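# Push pork cut onto skinning machine's toothed roll

## Task

Slide the pork cut along the conveyor belt, across the skinning machine's feed plate, until its entire leading edge rests on the toothed roll but has not reached the blade, and the cut lies flat, fully between the machine's two side cheeks. Neither hand may touch the roll.

## Robot and tools

Robot: two six-joint arms, left_arm and right_arm, each ending in a sixteen-motor four-digit hand (index, middle, ring, thumb). left_arm has a left hand, right_arm a right hand, mirror images of each other.

World frame (used in all results): origin on the floor, 0.90 m beneath the midpoint between the two arm bases. +x points forward (the direction both arms face), +z up, and left_arm sits on the +y side. Image left/right does not match arm names. Reported hand positions can be a few cm off, more at long reach.

Hand point frame (used for offsets): +z runs along the straightened fingers toward the tips; +y points out of the palm face; on the right hand +x points across the palm away from the thumb, on the left hand toward the thumb. A rigid mast sticks out behind the palm side near the wrist and can strike things.

The 48-number row: one flat list covering both arms, every value in [-1, 1]. Order: left dx, dy, dz, rx, ry, rz; left hand's 16 motors; left current_limit; left speed; then the same 24 for the right. dx..dz are a translation offset and rx..rz one rotation vector, both measured in that arm's own Hand target axes, counted from the Hand target as it stood when the action (or move) began, not from the preceding row. Scale: 1.0 = 0.6 m or 180 degrees. Repeating an offset moves further again. All six zeros re-request the current Hand target. The controller clips commanded orientation to within 32 degrees of the measured one.

Hand motors, in this fixed order: index_mcp, index_abd, index_pip, index_dip, thumb_cmc, thumb_axl, thumb_mcp, thumb_ipl, middle_mcp, middle_abd, middle_pip, middle_dip, ring_mcp, ring_abd, ring_pip, ring_dip. Each value is an absolute goal angle, scaled linearly between the hinge's stops (not an offset). Straight positions: _mcp +0.75, _abd 0.00, _pip +0.58, _dip +0.70, thumb_cmc +0.71, thumb_axl +0.68, thumb_mcp +0.23, thumb_ipl +0.17; moving toward -1 bends the finger toward the palm. A 0 is a real goal; to leave a hand unchanged, echo its hand_goal, hand_current_limit and hand_speed. current_limit maps -1..+1 to 0..550 mA (minimum 11 mA); speed sets motor speed as (speed+1)/2 of 8.5 rad/s. Initial values +0.4 and -0.6. For pushing, a flat open hand or a firm fist-like shape works; keep currents modest.

Tools:
- execute_actions(actions, cameras): actions is a list of actions; each action is up to 15 rows, each row one 1/30 s step, short tables repeat their final row. Empty list returns state plus all images. cameras picks named cameras, ["all"], or [].
- move(target, speed, blend, stop_force, zero, blocking, cameras): straight-line path toward one row, or up to 15 rows all offset from the same starting Hand targets. speed in m/s, 0.002 to 3.2 (default 0.25). blend in m rounds corners. stop_force in N, 4 to 120, ends an arm's path when its wrist sensor feels that much resistance; unreliable while the hand rotates, and omit it when backing away from a contact. zero (with stop_force) re-zeroes the sensor first. blocking=false returns early (not with stop_force). Paths ignore obstacles and can pass near the base; go around bases.
- wait(seconds 0-10), stop() to brake a running move, zoom_image(camera, region [x0,y0,x1,y1], at most 504x504 px), zero_wrist_force(arm), read_manual(section), finished_scene(scene) with this scene's number; irreversible.

Cameras: cam_spot_left, cam_spot_right, cam_spot_wide (fixed) and cam_left_wrist, cam_right_wrist, all 896x504, with calibration given.

Results: end_effector_position (m), end_effector_quat_wxyz, velocities, Joint positions and torques, Hand target (the last commanded pose; the next offset counts from it, and the hand often stops a little short), Wrist force/torque in the hand's axes plus the peak reading since last shown, hand_goal, hand_measured, hand_current_ma, hand_state (moving, goal, blocked, overload). A move adds a "move:" line: done, off_target, moving, held, fault, and limits such as paced or held. Neither done nor off_target proves no contact.

Hazards: each arm is very stiff; aiming even slightly past a hard surface can cause a fault. Outside force around 150 N or joint torque at its limit (elbow 135, wrists 48.6 N m) stops the arm for 10 s. Hand motors at 495 mA or more for 5 s shut down. Hot motors (MOTOR HOT line) can lock an arm for 30-60 s. Don't let the arms or hands collide with each other, don't strike the machine hard, keep fingers clear of the toothed roll and blade, push slowly so the cut slides rather than flips or falls off the belt, and release contact before ending. Commanded motion lags by roughly 0.09-0.22 s and fast moves overshoot.

Each tool is called after ">>>" by a JSON object that holds its "api" and its "payload", one argument or row to a line.

## Session

>>> {"api": "execute_actions", "payload": {
  "actions": []
}}

>>> {"api": "zoom_image", "payload": {
  "camera": "cam_spot_wide",
  "region": [380, 140, 560, 320]
}}

>>> {"api": "zoom_image", "payload": {
  "camera": "cam_spot_right",
  "region": [300, 150, 640, 400]
}}

>>> {"api": "zoom_image", "payload": {
  "camera": "cam_spot_left",
  "region": [240, 170, 560, 380]
}}

Scene clock: 0.00 s.
left_arm: end_effector_position=(+0.0723, +0.6052, +1.2267) hand_goal=(+0.754, +0.000, +0.576, +0.696, +0.714, +0.678, +0.226, +0.168, +0.754, +0.000, +0.576, +0.696, +0.754, +0.000, +0.576, +0.696) hand_measured=(+0.754, +0.000, +0.576, +0.696, +0.714, +0.678, +0.226, +0.168, +0.754, +0.000, +0.576, +0.696, +0.754, +0.000, +0.576, +0.696) hand_current_ma=(+0, +0, +0, +0, +0, +0, +0, +0, +0, +0, +0, +0, +0, +0, +0, +0) hand_state=(goal, goal, goal, goal, goal, goal, goal, goal, goal, goal, goal, goal, goal, goal, goal, goal) hand_current_limit=0.40 hand_speed=-0.60 end_effector_quat_wxyz=(-0.132, -0.076, +0.930, -0.335) | right_arm: end_effector_position=(+0.0793, -0.4474, +1.2354) hand_goal=(+0.754, +0.000, +0.576, +0.696, +0.714, +0.678, +0.226, +0.168, +0.754, +0.000, +0.576, +0.696, +0.754, +0.000, +0.576, +0.696) hand_measured=(+0.754, +0.000, +0.576, +0.696, +0.714, +0.678, +0.226, +0.168, +0.754, +0.000, +0.576, +0.696, +0.754, +0.000, +0.576, +0.696) hand_current_ma=(+0, +0, +0, +0, +0, +0, +0, +0, +0, +0, +0, +0, +0, +0, +0, +0) hand_state=(goal, goal, goal, goal, goal, goal, goal, goal, goal, goal, goal, goal, goal, goal, goal, goal) hand_current_limit=0.40 hand_speed=-0.60 end_effector_quat_wxyz=(-0.064, -0.287, +0.887, -0.356)
Joint positions: left_arm=[-0.162 -2.06 2.383 1.365 2.3 1.29] | right_arm=[0.291 -2.06 2.349 1.422 2.3 1.29]
Joint velocities: within noise
Joint torques (N m): no reading
Wrist force (N): no reading
Wrist torque (N m): no reading
Wrist force, peak (N): no reading
Hand target: left_arm +0.0723, +0.6052, +1.2267; -0.132, -0.076, +0.930, -0.335 | right_arm +0.0793, -0.4474, +1.2354; -0.064, -0.287, +0.887, -0.356
camera_calibration:
cam_left_wrist: T_world_to_cam=[[0.868063, -0.475381, 0.143108, 0.0215867], [-0.157007, 0.010587, 0.987541, -1.2519], [-0.470973, -0.879716, -0.0654483, 0.77865], [0, 0, 0, 1]] pos_world=[0.151428, 0.708506, 1.28417]
cam_right_wrist: T_world_to_cam=[[0.305521, 0.769547, -0.560763, 1.03747], [0.521537, 0.357482, 0.77473, -0.89639], [0.796653, -0.529155, -0.292129, 0.183156], [0, 0, 0, 1]] pos_world=[0.00461988, -0.381021, 1.32974]

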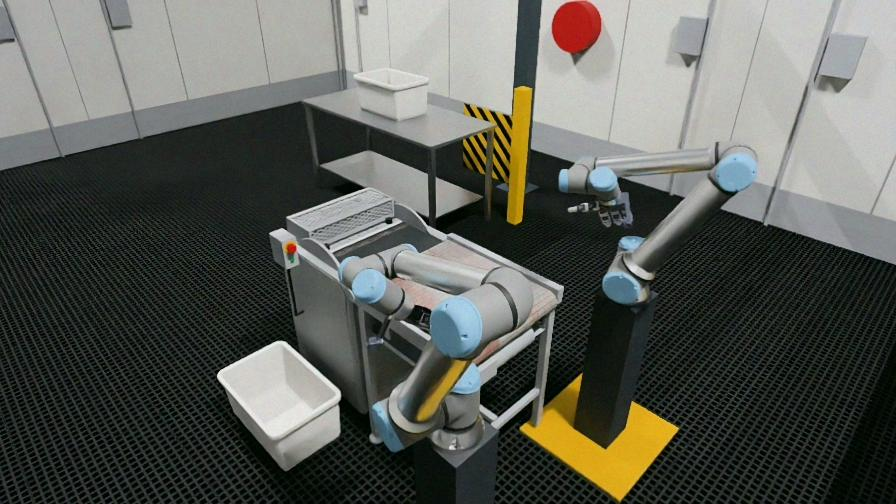

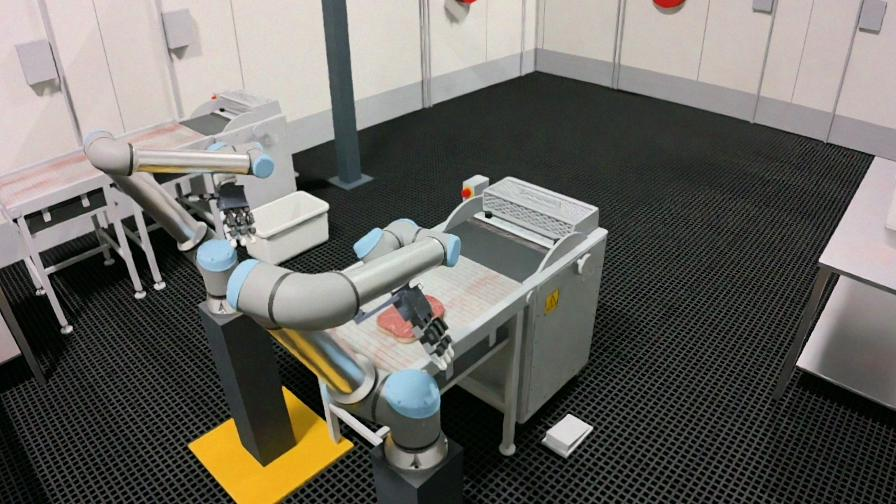

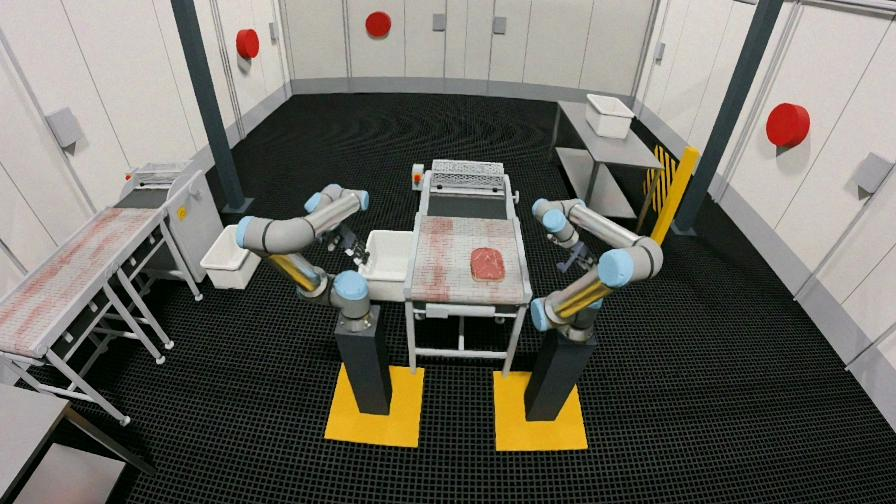

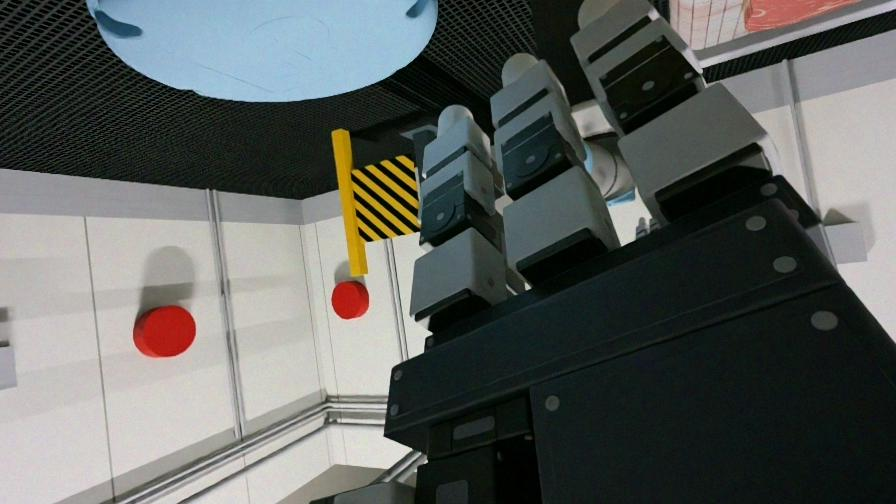

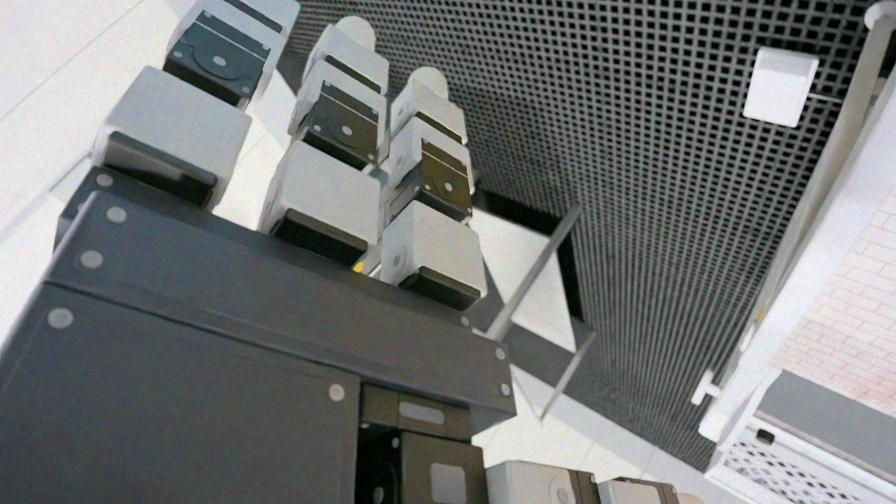

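Scaled by 2.800.

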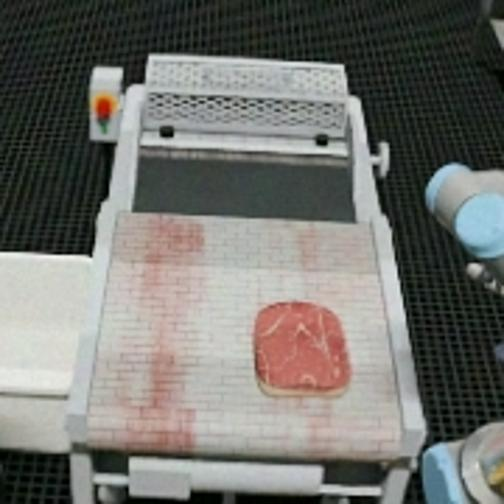

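Scaled by 1.482.

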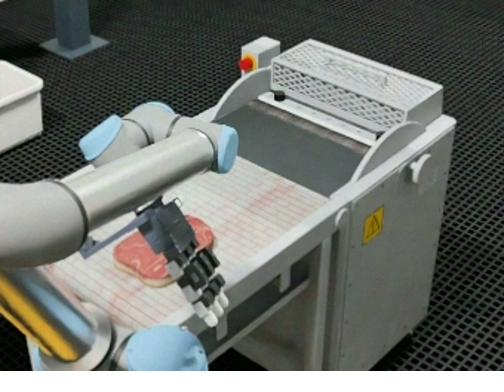

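Scaled by 1.575.

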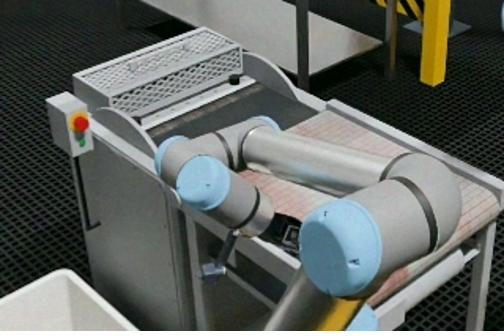

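>>> {"api": "move", "payload": {
  "target": [
    [-0.4058,-0.1877,-0.1897,-0.1025,-0.0467,0.1123,1,0,1,1,0.714,0.678,0.226,0.168,1,0,1,1,1,0,1,1,0.4,-0.6,-0.1978,-0.1597,-0.0242,0.025,-0.0367,-0.0737,1,0,1,1,0.714,0.678,0.226,0.168,1,0,1,1,1,0,1,1,0.4,-0.6],
    [-0.6005,-0.6818,0.0823,-0.3075,-0.1402,0.337,1,0,1,1,0.714,0.678,0.226,0.168,1,0,1,1,1,0,1,1,0.4,-0.6,-0.4615,-0.3727,-0.0566,0.0583,-0.0857,-0.172,1,0,1,1,0.714,0.678,0.226,0.168,1,0,1,1,1,0,1,1,0.4,-0.6],
    [-0.1303,-0.9575,0.675,-0.5125,-0.2337,0.5616,1,0,1,1,0.714,0.678,0.226,0.168,1,0,1,1,1,0,1,1,0.4,-0.6,-0.6593,-0.5324,-0.0808,0.0833,-0.1224,-0.2457,1,0,1,1,0.714,0.678,0.226,0.168,1,0,1,1,1,0,1,1,0.4,-0.6]
  ],
  "speed": 0.35,
  "blend": 0.06,
  "cameras": ["all"]
}}

Scene clock: 170.63 s.
left_arm: end_effector_position=(+0.2010, -0.0898, +1.2503) hand_goal=(+1.000, +0.000, +1.000, +1.000, +0.714, +0.678, +0.226, +0.168, +1.000, +0.000, +1.000, +1.000, +1.000, +0.000, +1.000, +1.000) hand_measured=(+1.000, +0.000, +0.998, +0.998, +0.720, +0.678, +0.224, +0.168, +1.000, +0.000, +0.998, +0.998, +1.000, +0.000, +0.998, +0.996) hand_current_ma=(+0, +0, -2, -3, +10, -1, -3, +0, +0, +0, -2, -3, +0, +0, -2, -4) hand_state=(goal, goal, goal, goal, goal, goal, goal, goal, goal, goal, goal, goal, goal, goal, goal, goal) hand_current_limit=0.40 hand_speed=-0.60 end_effector_quat_wxyz=(+0.396, +0.586, +0.587, +0.396) | right_arm: end_effector_position=(+0.5793, -0.4175, +1.3356) hand_goal=(+1.000, +0.000, +1.000, +1.000, +0.714, +0.678, +0.226, +0.168, +1.000, +0.000, +1.000, +1.000, +1.000, +0.000, +1.000, +1.000) hand_measured=(+0.982, +0.000, +0.992, +0.996, +0.710, +0.678, +0.224, +0.168, +0.980, +0.000, +0.992, +0.996, +0.982, +0.000, +0.992, +0.996) hand_current_ma=(-38, +0, -12, -4, -4, -1, -1, +0, -44, +0, -12, -4, -37, +0, -12, -3) hand_state=(goal, goal, goal, goal, goal, goal, goal, goal, blocked, goal, goal, goal, goal, goal, goal, goal) hand_current_limit=0.40 hand_speed=-0.60 end_effector_quat_wxyz=(-0.011, +0.663, -0.658, +0.356)
Joint positions: left_arm=[-1.925 -0.995 1.792 1.485 0.517 0.789] | right_arm=[0.113 -1.426 1.524 0.949 2.101 -0.04]
Joint torques (N m): left_arm=[-9.32 -65.3 -36.68 6.2 -3.06 -2.3] | right_arm=[-22.57 -30.58 -44.54 6.58 -1.28 -1.84]
Wrist force (N): left_arm=[0.8 -4.1 -0.3] | right_arm=[-0.1 1.1 0.2]
Wrist torque (N m): left_arm=[-0.20 -0.12 0.62] | right_arm=[0.09 0.12 0.11]
Wrist force, peak (N): left_arm=[-0.7 -5.4 -1.7] | right_arm=[0.3 2.0 0.3]
Hand target: left_arm +0.2009, -0.0899, +1.2503; +0.396, +0.586, +0.587, +0.396 | right_arm +0.5793, -0.4175, +1.3356; -0.011, +0.663, -0.658, +0.356
Off the commanded pose: left_arm 0.000 m, 0 deg | right_arm 0.000 m, 0 deg.
move: done
camera_calibration:
cam_left_wrist: T_world_to_cam=[[-0.212002, -0.760563, -0.613677, 0.713847], [-0.863325, 0.440018, -0.247092, 0.476553], [0.457958, 0.477419, -0.749898, 1.02034], [0, 0, 0, 1]] pos_world=[0.0954845, -0.153895, 1.32097]
cam_right_wrist: T_world_to_cam=[[-0.470822, 0.645507, -0.601371, 1.37001], [0.140315, 0.727764, 0.671321, -0.731956], [0.870998, 0.231691, -0.433221, 0.292984], [0, 0, 0, 1]] pos_world=[0.492545, -0.41954, 1.44219]

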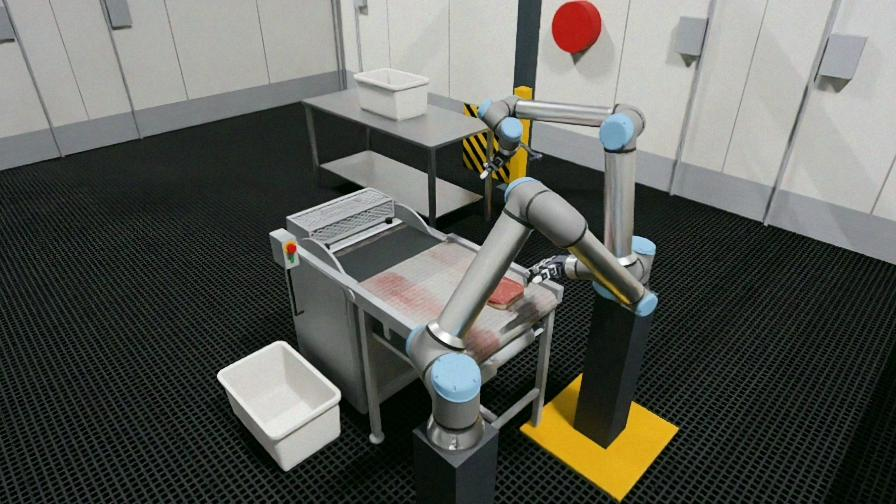

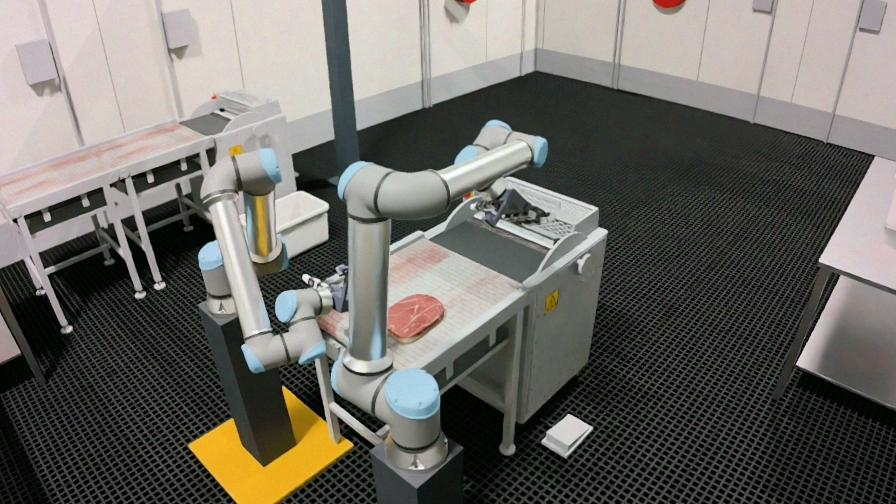

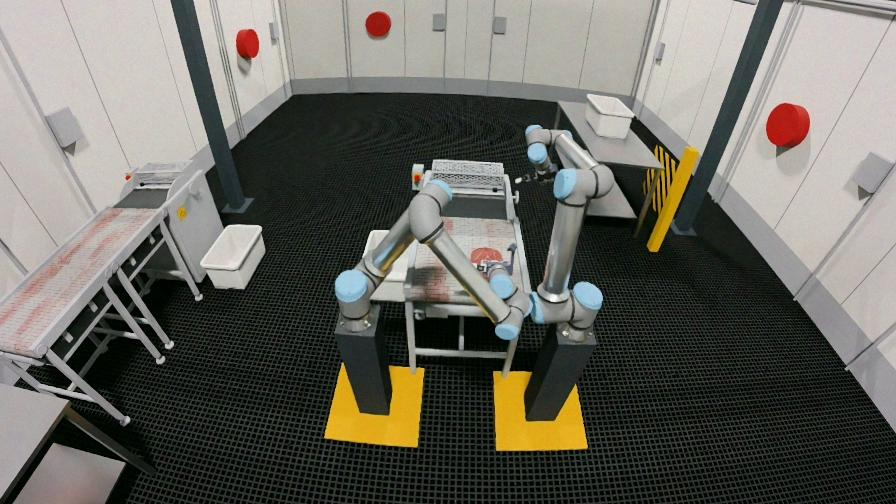

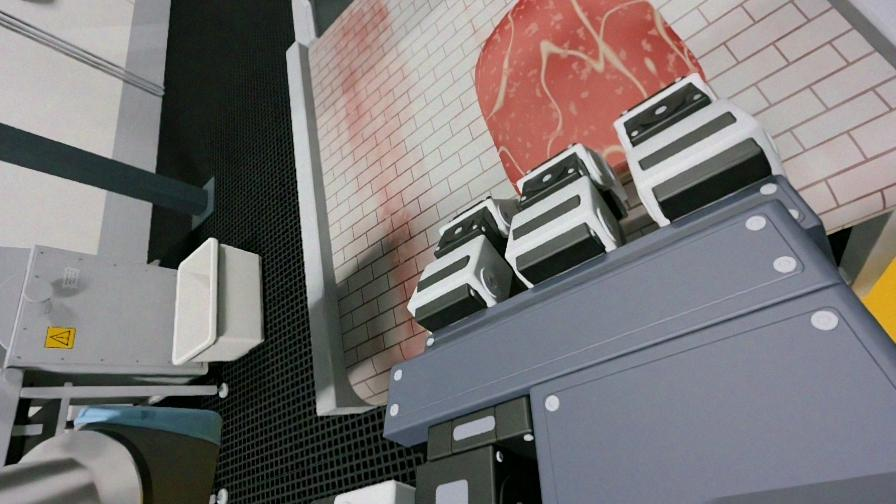

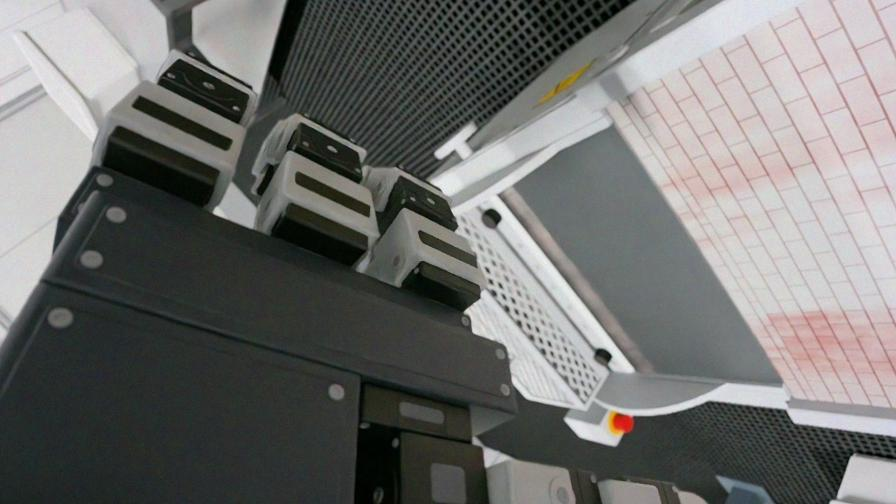

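>>> {"api": "move", "payload": {
  "target": [
    [0,-0.2195,0.0887,0,0,0,1,0,1,1,0.714,0.678,0.226,0.168,1,0,1,1,1,0,1,1,0.4,-0.6,-0.1484,-0.3692,0.275,0.0611,-0.0898,-0.1801,1,0,1,1,0.714,0.678,0.226,0.168,1,0,1,1,1,0,1,1,0.4,-0.6],
    [0,-0.182,0.1814,0,0,0,1,0,1,1,0.714,0.678,0.226,0.168,1,0,1,1,1,0,1,1,0.4,-0.6,-0.2473,-0.6153,0.4583,0.1018,-0.1496,-0.3002,1,0,1,1,0.714,0.678,0.226,0.168,1,0,1,1,1,0,1,1,0.4,-0.6],
    [0,-0.1446,0.2741,0,0,0,1,0,1,1,0.714,0.678,0.226,0.168,1,0,1,1,1,0,1,1,0.4,-0.6,-0.2473,-0.6153,0.4583,0.1018,-0.1496,-0.3002,1,0,1,1,0.714,0.678,0.226,0.168,1,0,1,1,1,0,1,1,0.4,-0.6],
    [0,0.0302,0.7068,0,0,0,1,0,1,1,0.714,0.678,0.226,0.168,1,0,1,1,1,0,1,1,0.4,-0.6,-0.2473,-0.6153,0.4583,0.1018,-0.1496,-0.3002,1,0,1,1,0.714,0.678,0.226,0.168,1,0,1,1,1,0,1,1,0.4,-0.6]
  ],
  "speed": [0.25,0.12,0.06,0.12],
  "blend": [0.005,0.01,0.01,0],
  "cameras": ["all"]
}}

Scene clock: 196.73 s.
left_arm: end_effector_position=(+0.2825, -0.0897, +1.1084) hand_goal=(+1.000, +0.000, +1.000, +1.000, +0.714, +0.678, +0.226, +0.168, +1.000, +0.000, +1.000, +1.000, +1.000, +0.000, +1.000, +1.000) hand_measured=(+1.000, +0.002, +1.000, +1.000, +0.722, +0.678, +0.224, +0.168, +1.000, +0.000, +0.998, +0.998, +1.000, +0.000, +1.000, +0.998) hand_current_ma=(+0, +3, +0, +0, +11, -1, -3, +0, +0, +0, -2, -3, +0, +0, +0, -2) hand_state=(goal, goal, goal, goal, goal, goal, goal, goal, goal, goal, goal, goal, goal, goal, goal, goal) hand_current_limit=0.40 hand_speed=-0.60 end_effector_quat_wxyz=(+0.396, +0.585, +0.587, +0.396) | right_arm: end_effector_position=(+1.0503, -0.3625, +1.2404) hand_goal=(+1.000, +0.000, +1.000, +1.000, +0.714, +0.678, +0.226, +0.168, +1.000, +0.000, +1.000, +1.000, +1.000, +0.000, +1.000, +1.000) hand_measured=(+0.984, +0.000, +0.992, +0.996, +0.710, +0.678, +0.224, +0.168, +0.982, +0.000, +0.992, +0.996, +0.984, +0.000, +0.992, +0.996) hand_current_ma=(-34, +0, -12, -4, -4, -1, -2, +0, -39, +0, -12, -4, -33, +0, -12, -3) hand_state=(goal, goal, goal, goal, goal, goal, goal, goal, goal, goal, goal, goal, goal, goal, goal, goal) hand_current_limit=0.40 hand_speed=-0.60 end_effector_quat_wxyz=(-0.098, +0.938, -0.207, +0.260)
Joint positions: left_arm=[-1.803 -0.824 1.784 1.132 0.446 1.002] | right_arm=[0.062 -0.512 0.216 1.306 1.528 -1.061]
Joint torques (N m): left_arm=[-8.41 -66.14 -15.19 5.91 0.71 -1.66] | right_arm=[9.96 -92.11 -43.25 6.17 1.59 0.52]
Wrist force (N): left_arm=[0.9 -3.5 0.1] | right_arm=[-0.4 0.8 -0.9]
Wrist torque (N m): left_arm=[-0.12 -0.15 0.63] | right_arm=[0.16 0.13 0.07]
Wrist force, peak (N): left_arm=[1.6 -4.6 -8.0] | right_arm=[0.8 2.2 -0.9]
Hand target: left_arm +0.2824, -0.0897, +1.1084; +0.396, +0.585, +0.587, +0.396 (not the last commanded pose) | right_arm +1.0503, -0.3624, +1.2404; -0.098, +0.938, -0.207, +0.260
Off the commanded pose: left_arm 0.319 m, 0 deg | right_arm 0.000 m, 0 deg.
move: held (left_arm; a check stopped the path); path passed 2 of 4 targets; limits=held
pose unreachable (left arm): on one or more control steps of this call, first in action 0 (counted from 0), this arm could not follow its commanded pose, so it was not sent that pose on those steps. It may still have moved: this result reports where it is.
cause: moving toward the commanded pose would bring a part of the arm too close to another arm (a part of this arm just beyond joint 4 (wrist 1) and a part of the right arm just beyond its joint 2 (shoulder lift), along the way the arms are being sent, or toward where that arm still pushes).
camera_calibration:
cam_left_wrist: T_world_to_cam=[[-0.211341, -0.760736, -0.613691, 0.643915], [-0.863423, 0.439568, -0.247549, 0.512338], [0.458078, 0.477558, -0.749735, 0.876414], [0, 0, 0, 1]] pos_world=[0.176984, -0.153897, 1.17907]
cam_right_wrist: T_world_to_cam=[[-0.858829, -0.206763, -0.468681, 1.43303], [-0.493053, 0.581846, 0.646803, -0.131508], [0.138965, 0.786578, -0.601651, 1.0077], [0, 0, 0, 1]] pos_world=[1.02586, -0.419816, 1.36298]

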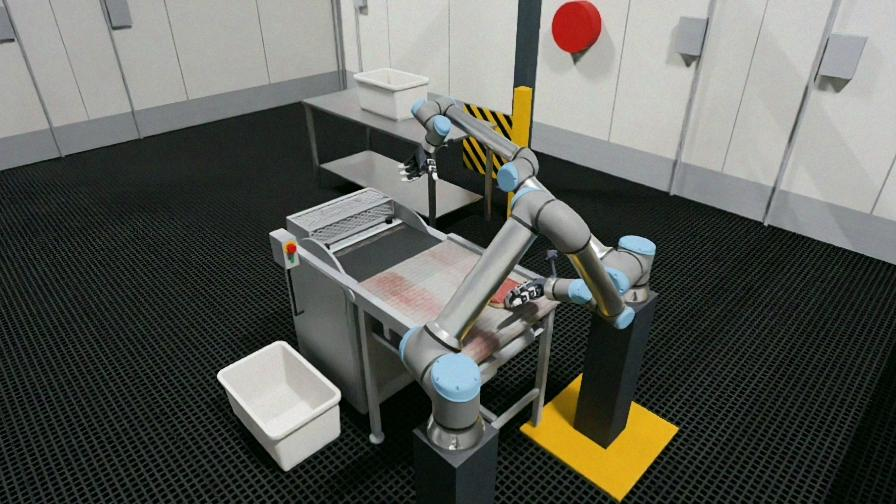

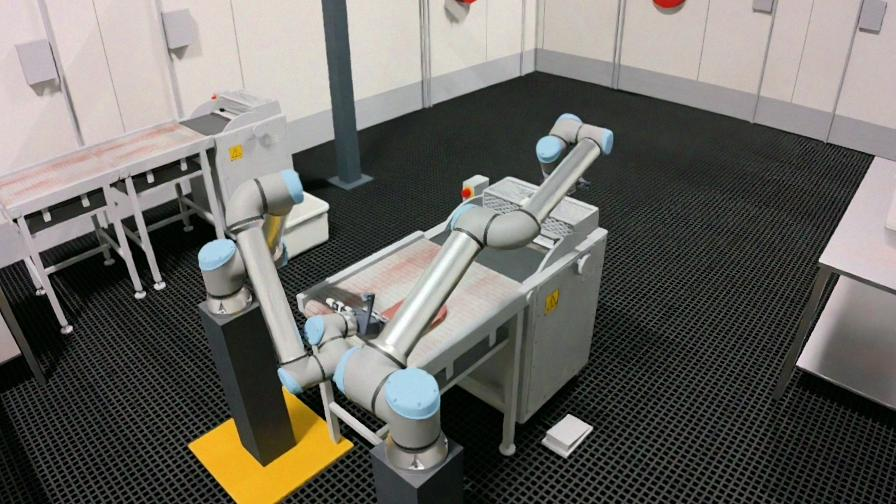

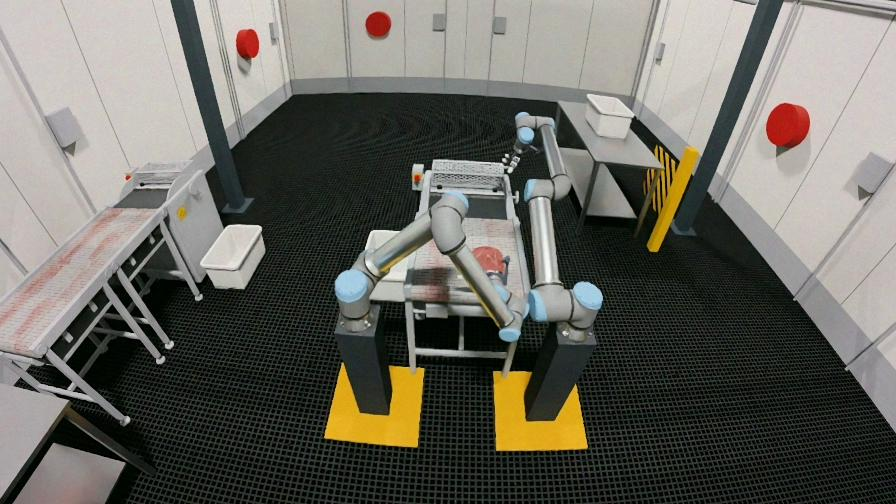

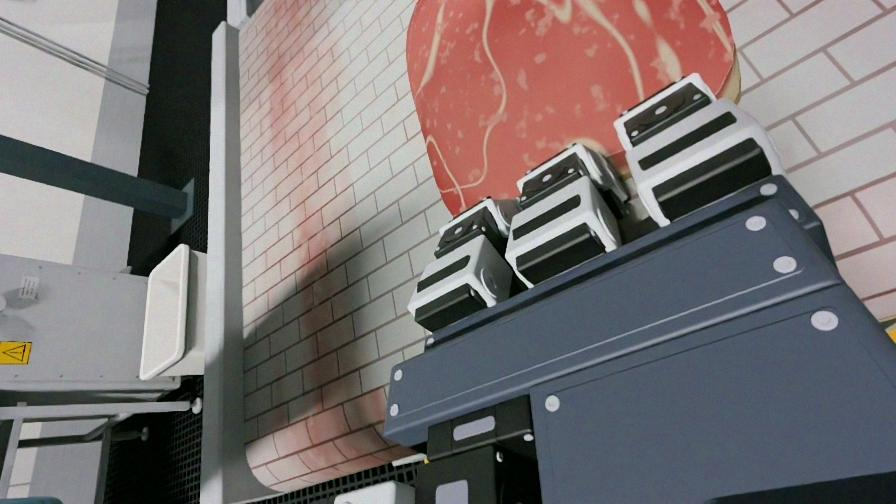

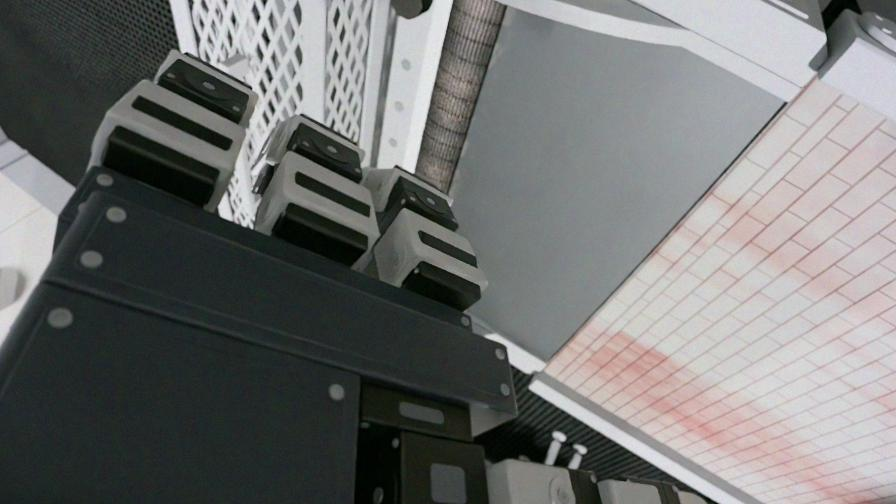

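>>> {"api": "move", "payload": {
  "target": [
    [0,0.0005,0.001,0,0,0,1,0,1,1,0.714,0.678,0.226,0.168,1,0,1,1,1,0,1,1,0.4,-0.6,-0.4878,0.2492,-0.541,0,0,0,1,0,1,1,0.714,0.678,0.226,0.168,1,0,1,1,1,0,1,1,0.4,-0.6],
    [0,0.0375,0.0927,0,0,0,1,0,1,1,0.714,0.678,0.226,0.168,1,0,1,1,1,0,1,1,0.4,-0.6,-0.4878,0.2492,-0.541,0,0,0,1,0,1,1,0.714,0.678,0.226,0.168,1,0,1,1,1,0,1,1,0.4,-0.6],
    [0,0.1998,0.4945,0,0,0,1,0,1,1,0.714,0.678,0.226,0.168,1,0,1,1,1,0,1,1,0.4,-0.6,-0.4878,0.2492,-0.541,0,0,0,1,0,1,1,0.714,0.678,0.226,0.168,1,0,1,1,1,0,1,1,0.4,-0.6]
  ],
  "speed": [0.35,0.06,0.12],
  "blend": [0.001,0.005,0],
  "cameras": ["cam_left_wrist","cam_spot_wide","cam_spot_right","cam_right_wrist"]
}}

Scene clock: 226.23 s.
left_arm: end_effector_position=(+0.2904, -0.0896, +1.1085) hand_goal=(+1.000, +0.000, +1.000, +1.000, +0.714, +0.678, +0.226, +0.168, +1.000, +0.000, +1.000, +1.000, +1.000, +0.000, +1.000, +1.000) hand_measured=(+1.000, +0.002, +1.000, +1.000, +0.722, +0.678, +0.224, +0.168, +1.000, +0.000, +0.998, +0.998, +1.000, +0.000, +1.000, +1.000) hand_current_ma=(+0, +3, +0, +0, +11, -1, -3, +0, +0, +0, -2, -3, +0, +0, +0, +0) hand_state=(goal, goal, goal, goal, goal, goal, goal, goal, goal, goal, goal, goal, goal, goal, goal, goal) hand_current_limit=0.40 hand_speed=-0.60 end_effector_quat_wxyz=(+0.396, +0.585, +0.587, +0.396) | right_arm: end_effector_position=(+0.6003, -0.3921, +1.3407) hand_goal=(+1.000, +0.000, +1.000, +1.000, +0.714, +0.678, +0.226, +0.168, +1.000, +0.000, +1.000, +1.000, +1.000, +0.000, +1.000, +1.000) hand_measured=(+0.984, +0.000, +0.992, +0.996, +0.710, +0.678, +0.224, +0.168, +0.982, +0.000, +0.992, +0.996, +0.984, +0.000, +0.992, +0.996) hand_current_ma=(-33, +0, -12, -4, -4, -1, -3, +0, -38, +0, -11, -4, -31, +0, -11, -3) hand_state=(goal, goal, goal, goal, goal, goal, goal, goal, goal, goal, goal, goal, goal, goal, goal, goal) hand_current_limit=0.40 hand_speed=-0.60 end_effector_quat_wxyz=(-0.098, +0.938, -0.207, +0.260)
Joint positions: left_arm=[-1.791 -0.825 1.781 1.116 0.44 1.026] | right_arm=[0.06 -1.473 1.548 0.935 1.527 -1.063]
Joint torques (N m): left_arm=[-11.85 -63.91 -16.09 6.29 0.17 -1.84] | right_arm=[-21.82 -65.67 -31.56 6.11 -2.25 -2.11]
Wrist force (N): left_arm=[1.0 -3.7 0.1] | right_arm=[-0.2 1.5 -0.4]
Wrist torque (N m): left_arm=[-0.16 -0.17 0.64] | right_arm=[0.16 0.14 0.09]
Wrist force, peak (N): left_arm=[1.7 -5.5 -8.8] | right_arm=[-1.7 2.0 -2.0]
Hand target: left_arm +0.2903, -0.0896, +1.1084; +0.396, +0.585, +0.587, +0.396 (not the last commanded pose) | right_arm +0.6003, -0.3921, +1.3407; -0.098, +0.938, -0.207, +0.260
Off the commanded pose: left_arm 0.312 m, 0 deg | right_arm 0.000 m, 0 deg.
move: held (left_arm; a check stopped the path); path passed 1 of 3 targets; limits=held
pose unreachable (left arm): on one or more control steps of this call, first in action 0 (counted from 0), this arm could not follow its commanded pose, so it was not sent that pose on those steps. It may still have moved: this result reports where it is.
cause: moving toward the commanded pose would bring a part of the arm too close to another arm (a part of this arm just beyond joint 4 (wrist 1) and a part of the right arm just beyond its joint 2 (shoulder lift), 7 mm apart when this arm was first held).
camera_calibration:
cam_left_wrist: T_world_to_cam=[[-0.211016, -0.760789, -0.613737, 0.645707], [-0.863526, 0.439303, -0.247661, 0.519251], [0.458034, 0.477717, -0.74966, 0.872767], [0, 0, 0, 1]] pos_world=[0.184884, -0.153798, 1.17917]
cam_right_wrist: T_world_to_cam=[[-0.858865, -0.206802, -0.468598, 1.08742], [-0.493018, 0.581817, 0.646855, -0.401093], [0.138868, 0.786589, -0.60166, 1.15392], [0, 0, 0, 1]] pos_world=[0.575957, -0.449416, 1.46328]
Images, in order (width x height): cam_spot_right 896x504, cam_spot_wide 896x504, cam_left_wrist 896x504, cam_right_wrist 896x504.

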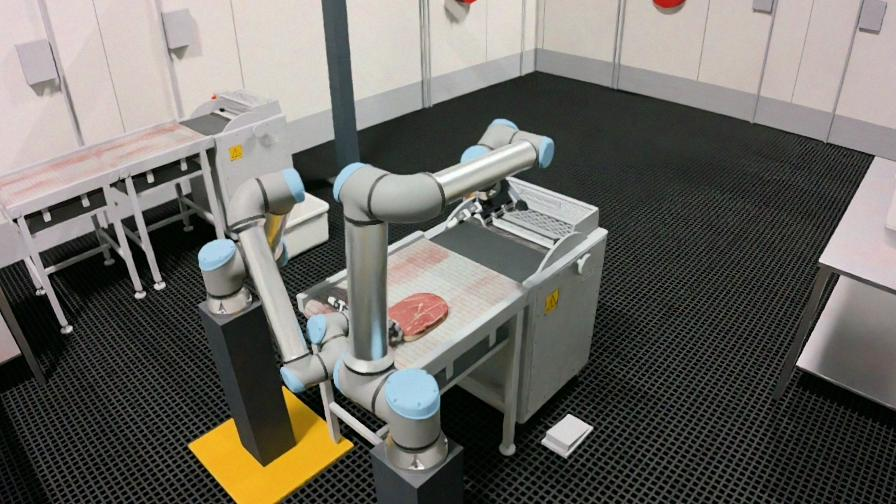

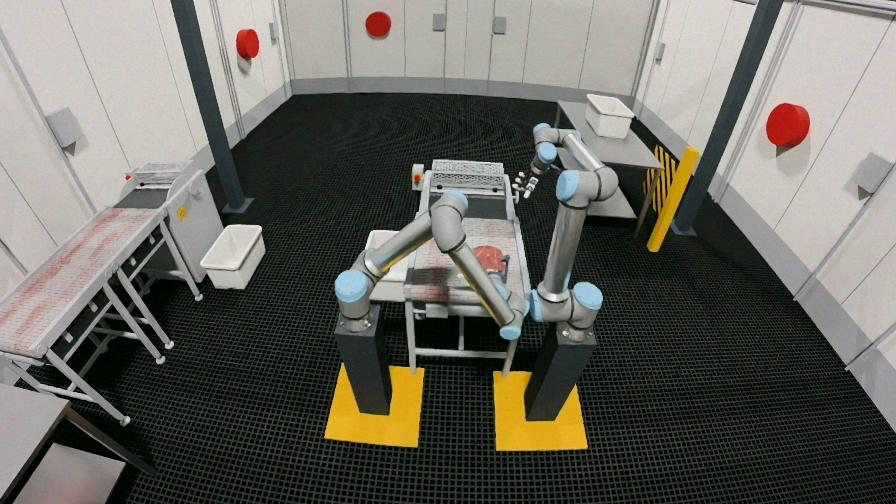

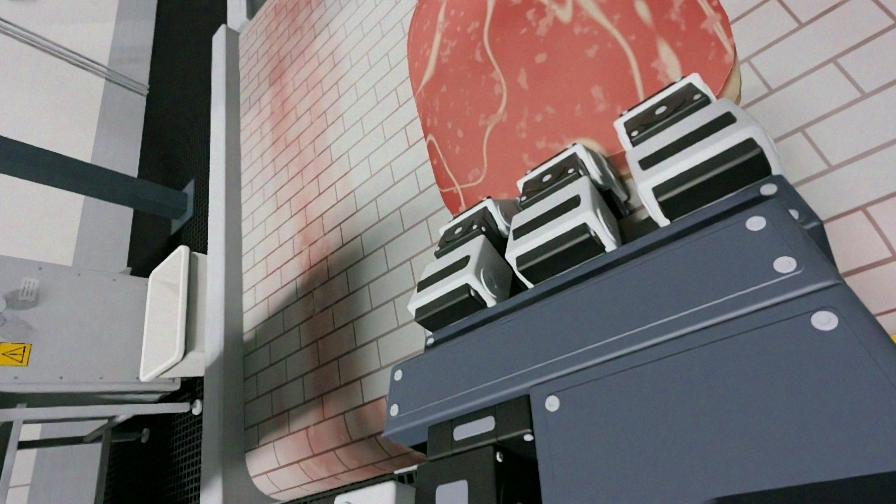

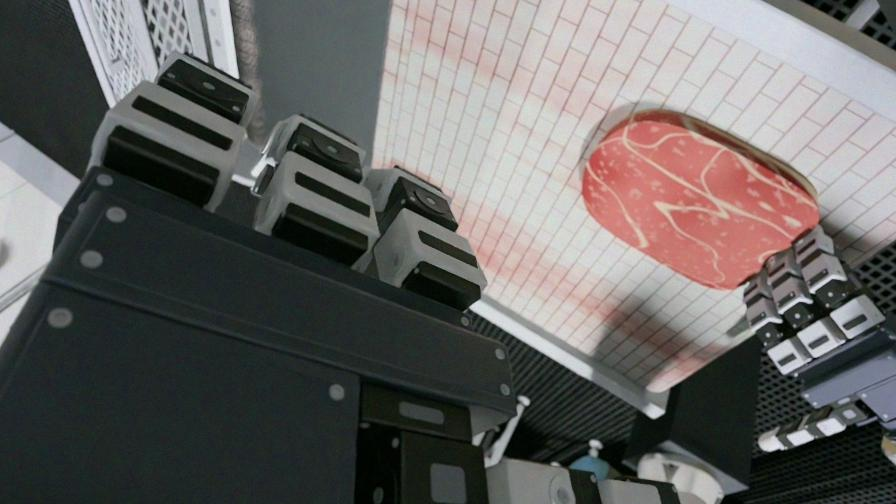

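>>> {"api": "move", "payload": {
  "target": [
    [0,0.0005,0.001,0,0,0,1,0,1,1,0.714,0.678,0.226,0.168,1,0,1,1,1,0,1,1,0.4,-0.6,0.2316,0.9848,-0.2171,-0.1491,0.0971,0.2817,1,0,1,1,0.714,0.678,0.226,0.168,1,0,1,1,1,0,1,1,0.4,-0.6],
    [0,0.0312,0.0773,0,0,0,1,0,1,1,0.714,0.678,0.226,0.168,1,0,1,1,1,0,1,1,0.4,-0.6,0.2316,0.9848,-0.2171,-0.1491,0.0971,0.2817,1,0,1,1,0.714,0.678,0.226,0.168,1,0,1,1,1,0,1,1,0.4,-0.6],
    [0,0.2497,0.6181,0,0,0,1,0,1,1,0.714,0.678,0.226,0.168,1,0,1,1,1,0,1,1,0.4,-0.6,0.2316,0.9848,-0.2171,-0.1491,0.0971,0.2817,1,0,1,1,0.714,0.678,0.226,0.168,1,0,1,1,1,0,1,1,0.4,-0.6],
    [0,0.2503,0.619,0,0,0,1,0,1,1,0.714,0.678,0.226,0.168,1,0,1,1,1,0,1,1,0.4,-0.6,0.4878,-0.2492,0.541,0.001,0,0,1,0,1,1,0.714,0.678,0.226,0.168,1,0,1,1,1,0,1,1,0.4,-0.6]
  ],
  "speed": [0.4,0.06,0.14,0.4],
  "blend": [0.001,0.005,0.001,0],
  "cameras": ["cam_left_wrist","cam_spot_wide","cam_spot_left","cam_right_wrist"]
}}

Scene clock: 247.93 s.
left_arm: end_effector_position=(+0.2903, -0.0896, +1.1084) hand_goal=(+1.000, +0.000, +1.000, +1.000, +0.714, +0.678, +0.226, +0.168, +1.000, +0.000, +1.000, +1.000, +1.000, +0.000, +1.000, +1.000) hand_measured=(+1.000, +0.002, +1.000, +1.000, +0.722, +0.678, +0.224, +0.168, +1.000, +0.000, +0.998, +0.998, +1.000, +0.000, +1.000, +1.000) hand_current_ma=(+0, +3, +0, +0, +11, -1, -3, +0, +0, +0, -2, -3, +0, +0, +0, +0) hand_state=(goal, goal, goal, goal, goal, goal, goal, goal, goal, goal, goal, goal, goal, goal, goal, goal) hand_current_limit=0.40 hand_speed=-0.60 end_effector_quat_wxyz=(+0.396, +0.585, +0.587, +0.396) | right_arm: end_effector_position=(+0.5819, -0.4557, +1.3406) hand_goal=(+1.000, +0.000, +1.000, +1.000, +0.714, +0.678, +0.226, +0.168, +1.000, +0.000, +1.000, +1.000, +1.000, +0.000, +1.000, +1.000) hand_measured=(+0.988, +0.000, +0.994, +0.996, +0.710, +0.678, +0.224, +0.168, +0.986, +0.000, +0.994, +0.996, +0.988, +0.000, +0.994, +0.998) hand_current_ma=(-23, +0, -10, -4, -6, -1, -3, +0, -26, +0, -9, -3, -21, +0, -10, -3) hand_state=(goal, goal, goal, goal, goal, goal, goal, goal, goal, goal, goal, goal, goal, goal, goal, goal) hand_current_limit=0.40 hand_speed=-0.60 end_effector_quat_wxyz=(-0.082, +0.925, -0.262, +0.265)
Joint positions: left_arm=[-1.791 -0.825 1.781 1.116 0.44 1.026] | right_arm=[-0.046 -1.524 1.602 0.932 1.534 -1.054]
Joint torques (N m): left_arm=[-4.6 -65.96 -18.1 2.76 -0.64 -1.53] | right_arm=[15.76 -25.74 -44 6.27 -0.41 -1.54]
Wrist force (N): left_arm=[0.5 -4.0 -0.4] | right_arm=[-0.1 1.1 -0.4]
Wrist torque (N m): left_arm=[-0.16 -0.12 0.61] | right_arm=[0.11 0.12 0.03]
Wrist force, peak (N): left_arm=[1.2 -4.2 -0.5] | right_arm=[9.2 9.9 1.2]
Hand target: left_arm +0.2903, -0.0896, +1.1084; +0.396, +0.585, +0.587, +0.396 (not the last commanded pose) | right_arm +0.5819, -0.4557, +1.3406; -0.082, +0.925, -0.262, +0.265 (not the last commanded pose)
Off the commanded pose: left_arm 0.401 m, 0 deg | right_arm 0.488 m, 7 deg.
move: held (left_arm, right_arm; a check stopped the path); path passed 0 of 4 targets; limits=held
pose unreachable (left arm): on one or more control steps of this call, first in action 0 (counted from 0), this arm could not follow its commanded pose, so it was not sent that pose on those steps. It may still have moved: this result reports where it is.
cause: moving toward the commanded pose would bring a part of the arm too close to another arm (a part of this arm just beyond joint 4 (wrist 1) and a part of the right arm just beyond its joint 2 (shoulder lift), along the way the arms are being sent, or toward where that arm still pushes).
pose unreachable (right arm): on one or more control steps of this call, first in action 0 (counted from 0), this arm could not follow its commanded pose, so it was not sent that pose on those steps. It may still have moved: this result reports where it is.
cause: moving toward the commanded pose would bring a part of the arm too close to another arm (a part of this arm just beyond joint 2 (shoulder lift) and a part of the left arm just beyond its joint 4 (wrist 1), at the place that arm is still heading or pushing toward).
camera_calibration:
cam_left_wrist: T_world_to_cam=[[-0.211008, -0.760696, -0.613855, 0.645775], [-0.863521, 0.439342, -0.247608, 0.519083], [0.458047, 0.477829, -0.749582, 0.87266], [0, 0, 0, 1]] pos_world=[0.184784, -0.153798, 1.17907]
cam_right_wrist: T_world_to_cam=[[-0.877411, -0.10555, -0.467984, 1.11447], [-0.421383, 0.635854, 0.646627, -0.389778], [0.229318, 0.764558, -0.602382, 1.14476], [0, 0, 0, 1]] pos_world=[0.551084, -0.509764, 1.46318]
Images, in order (width x height): cam_spot_left 896x504, cam_spot_wide 896x504, cam_left_wrist 896x504, cam_right_wrist 896x504.

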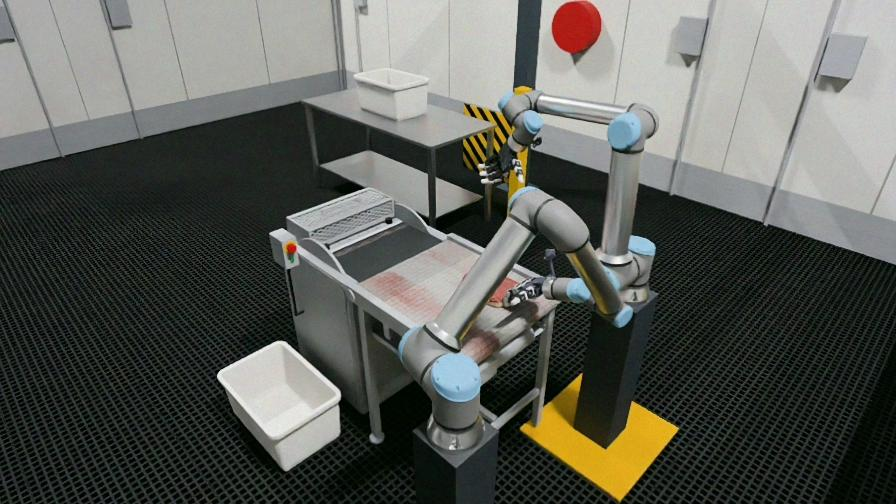

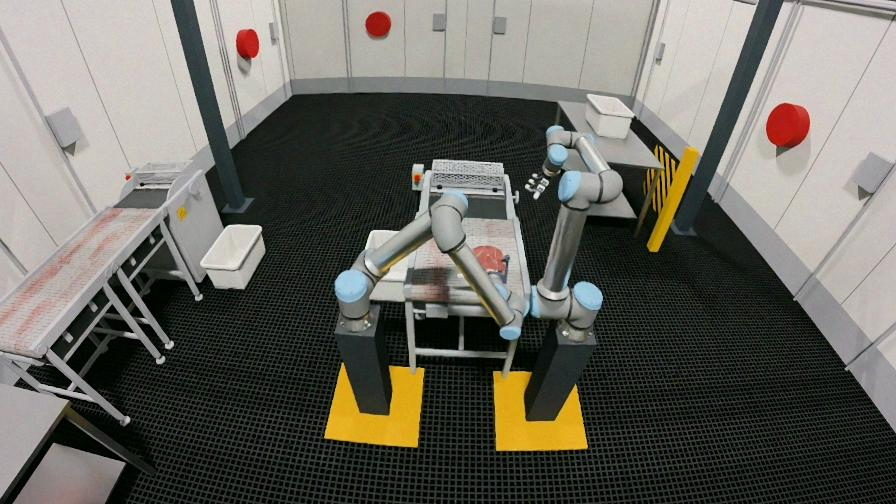

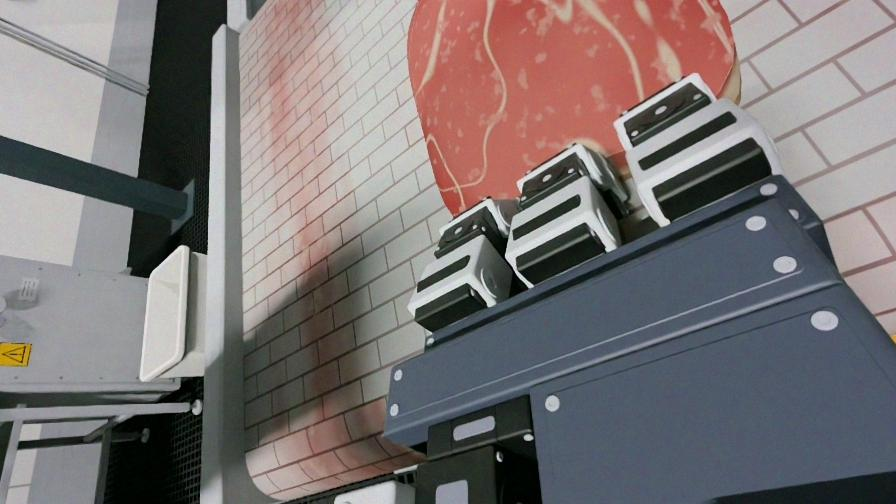

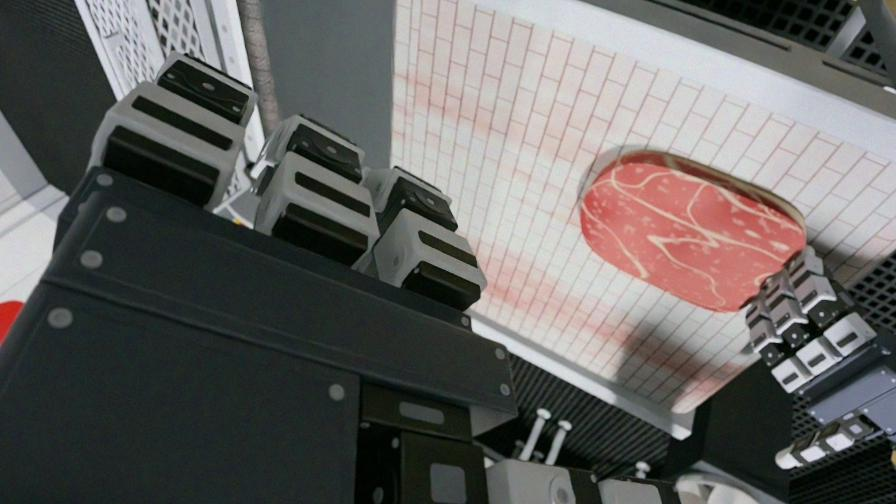

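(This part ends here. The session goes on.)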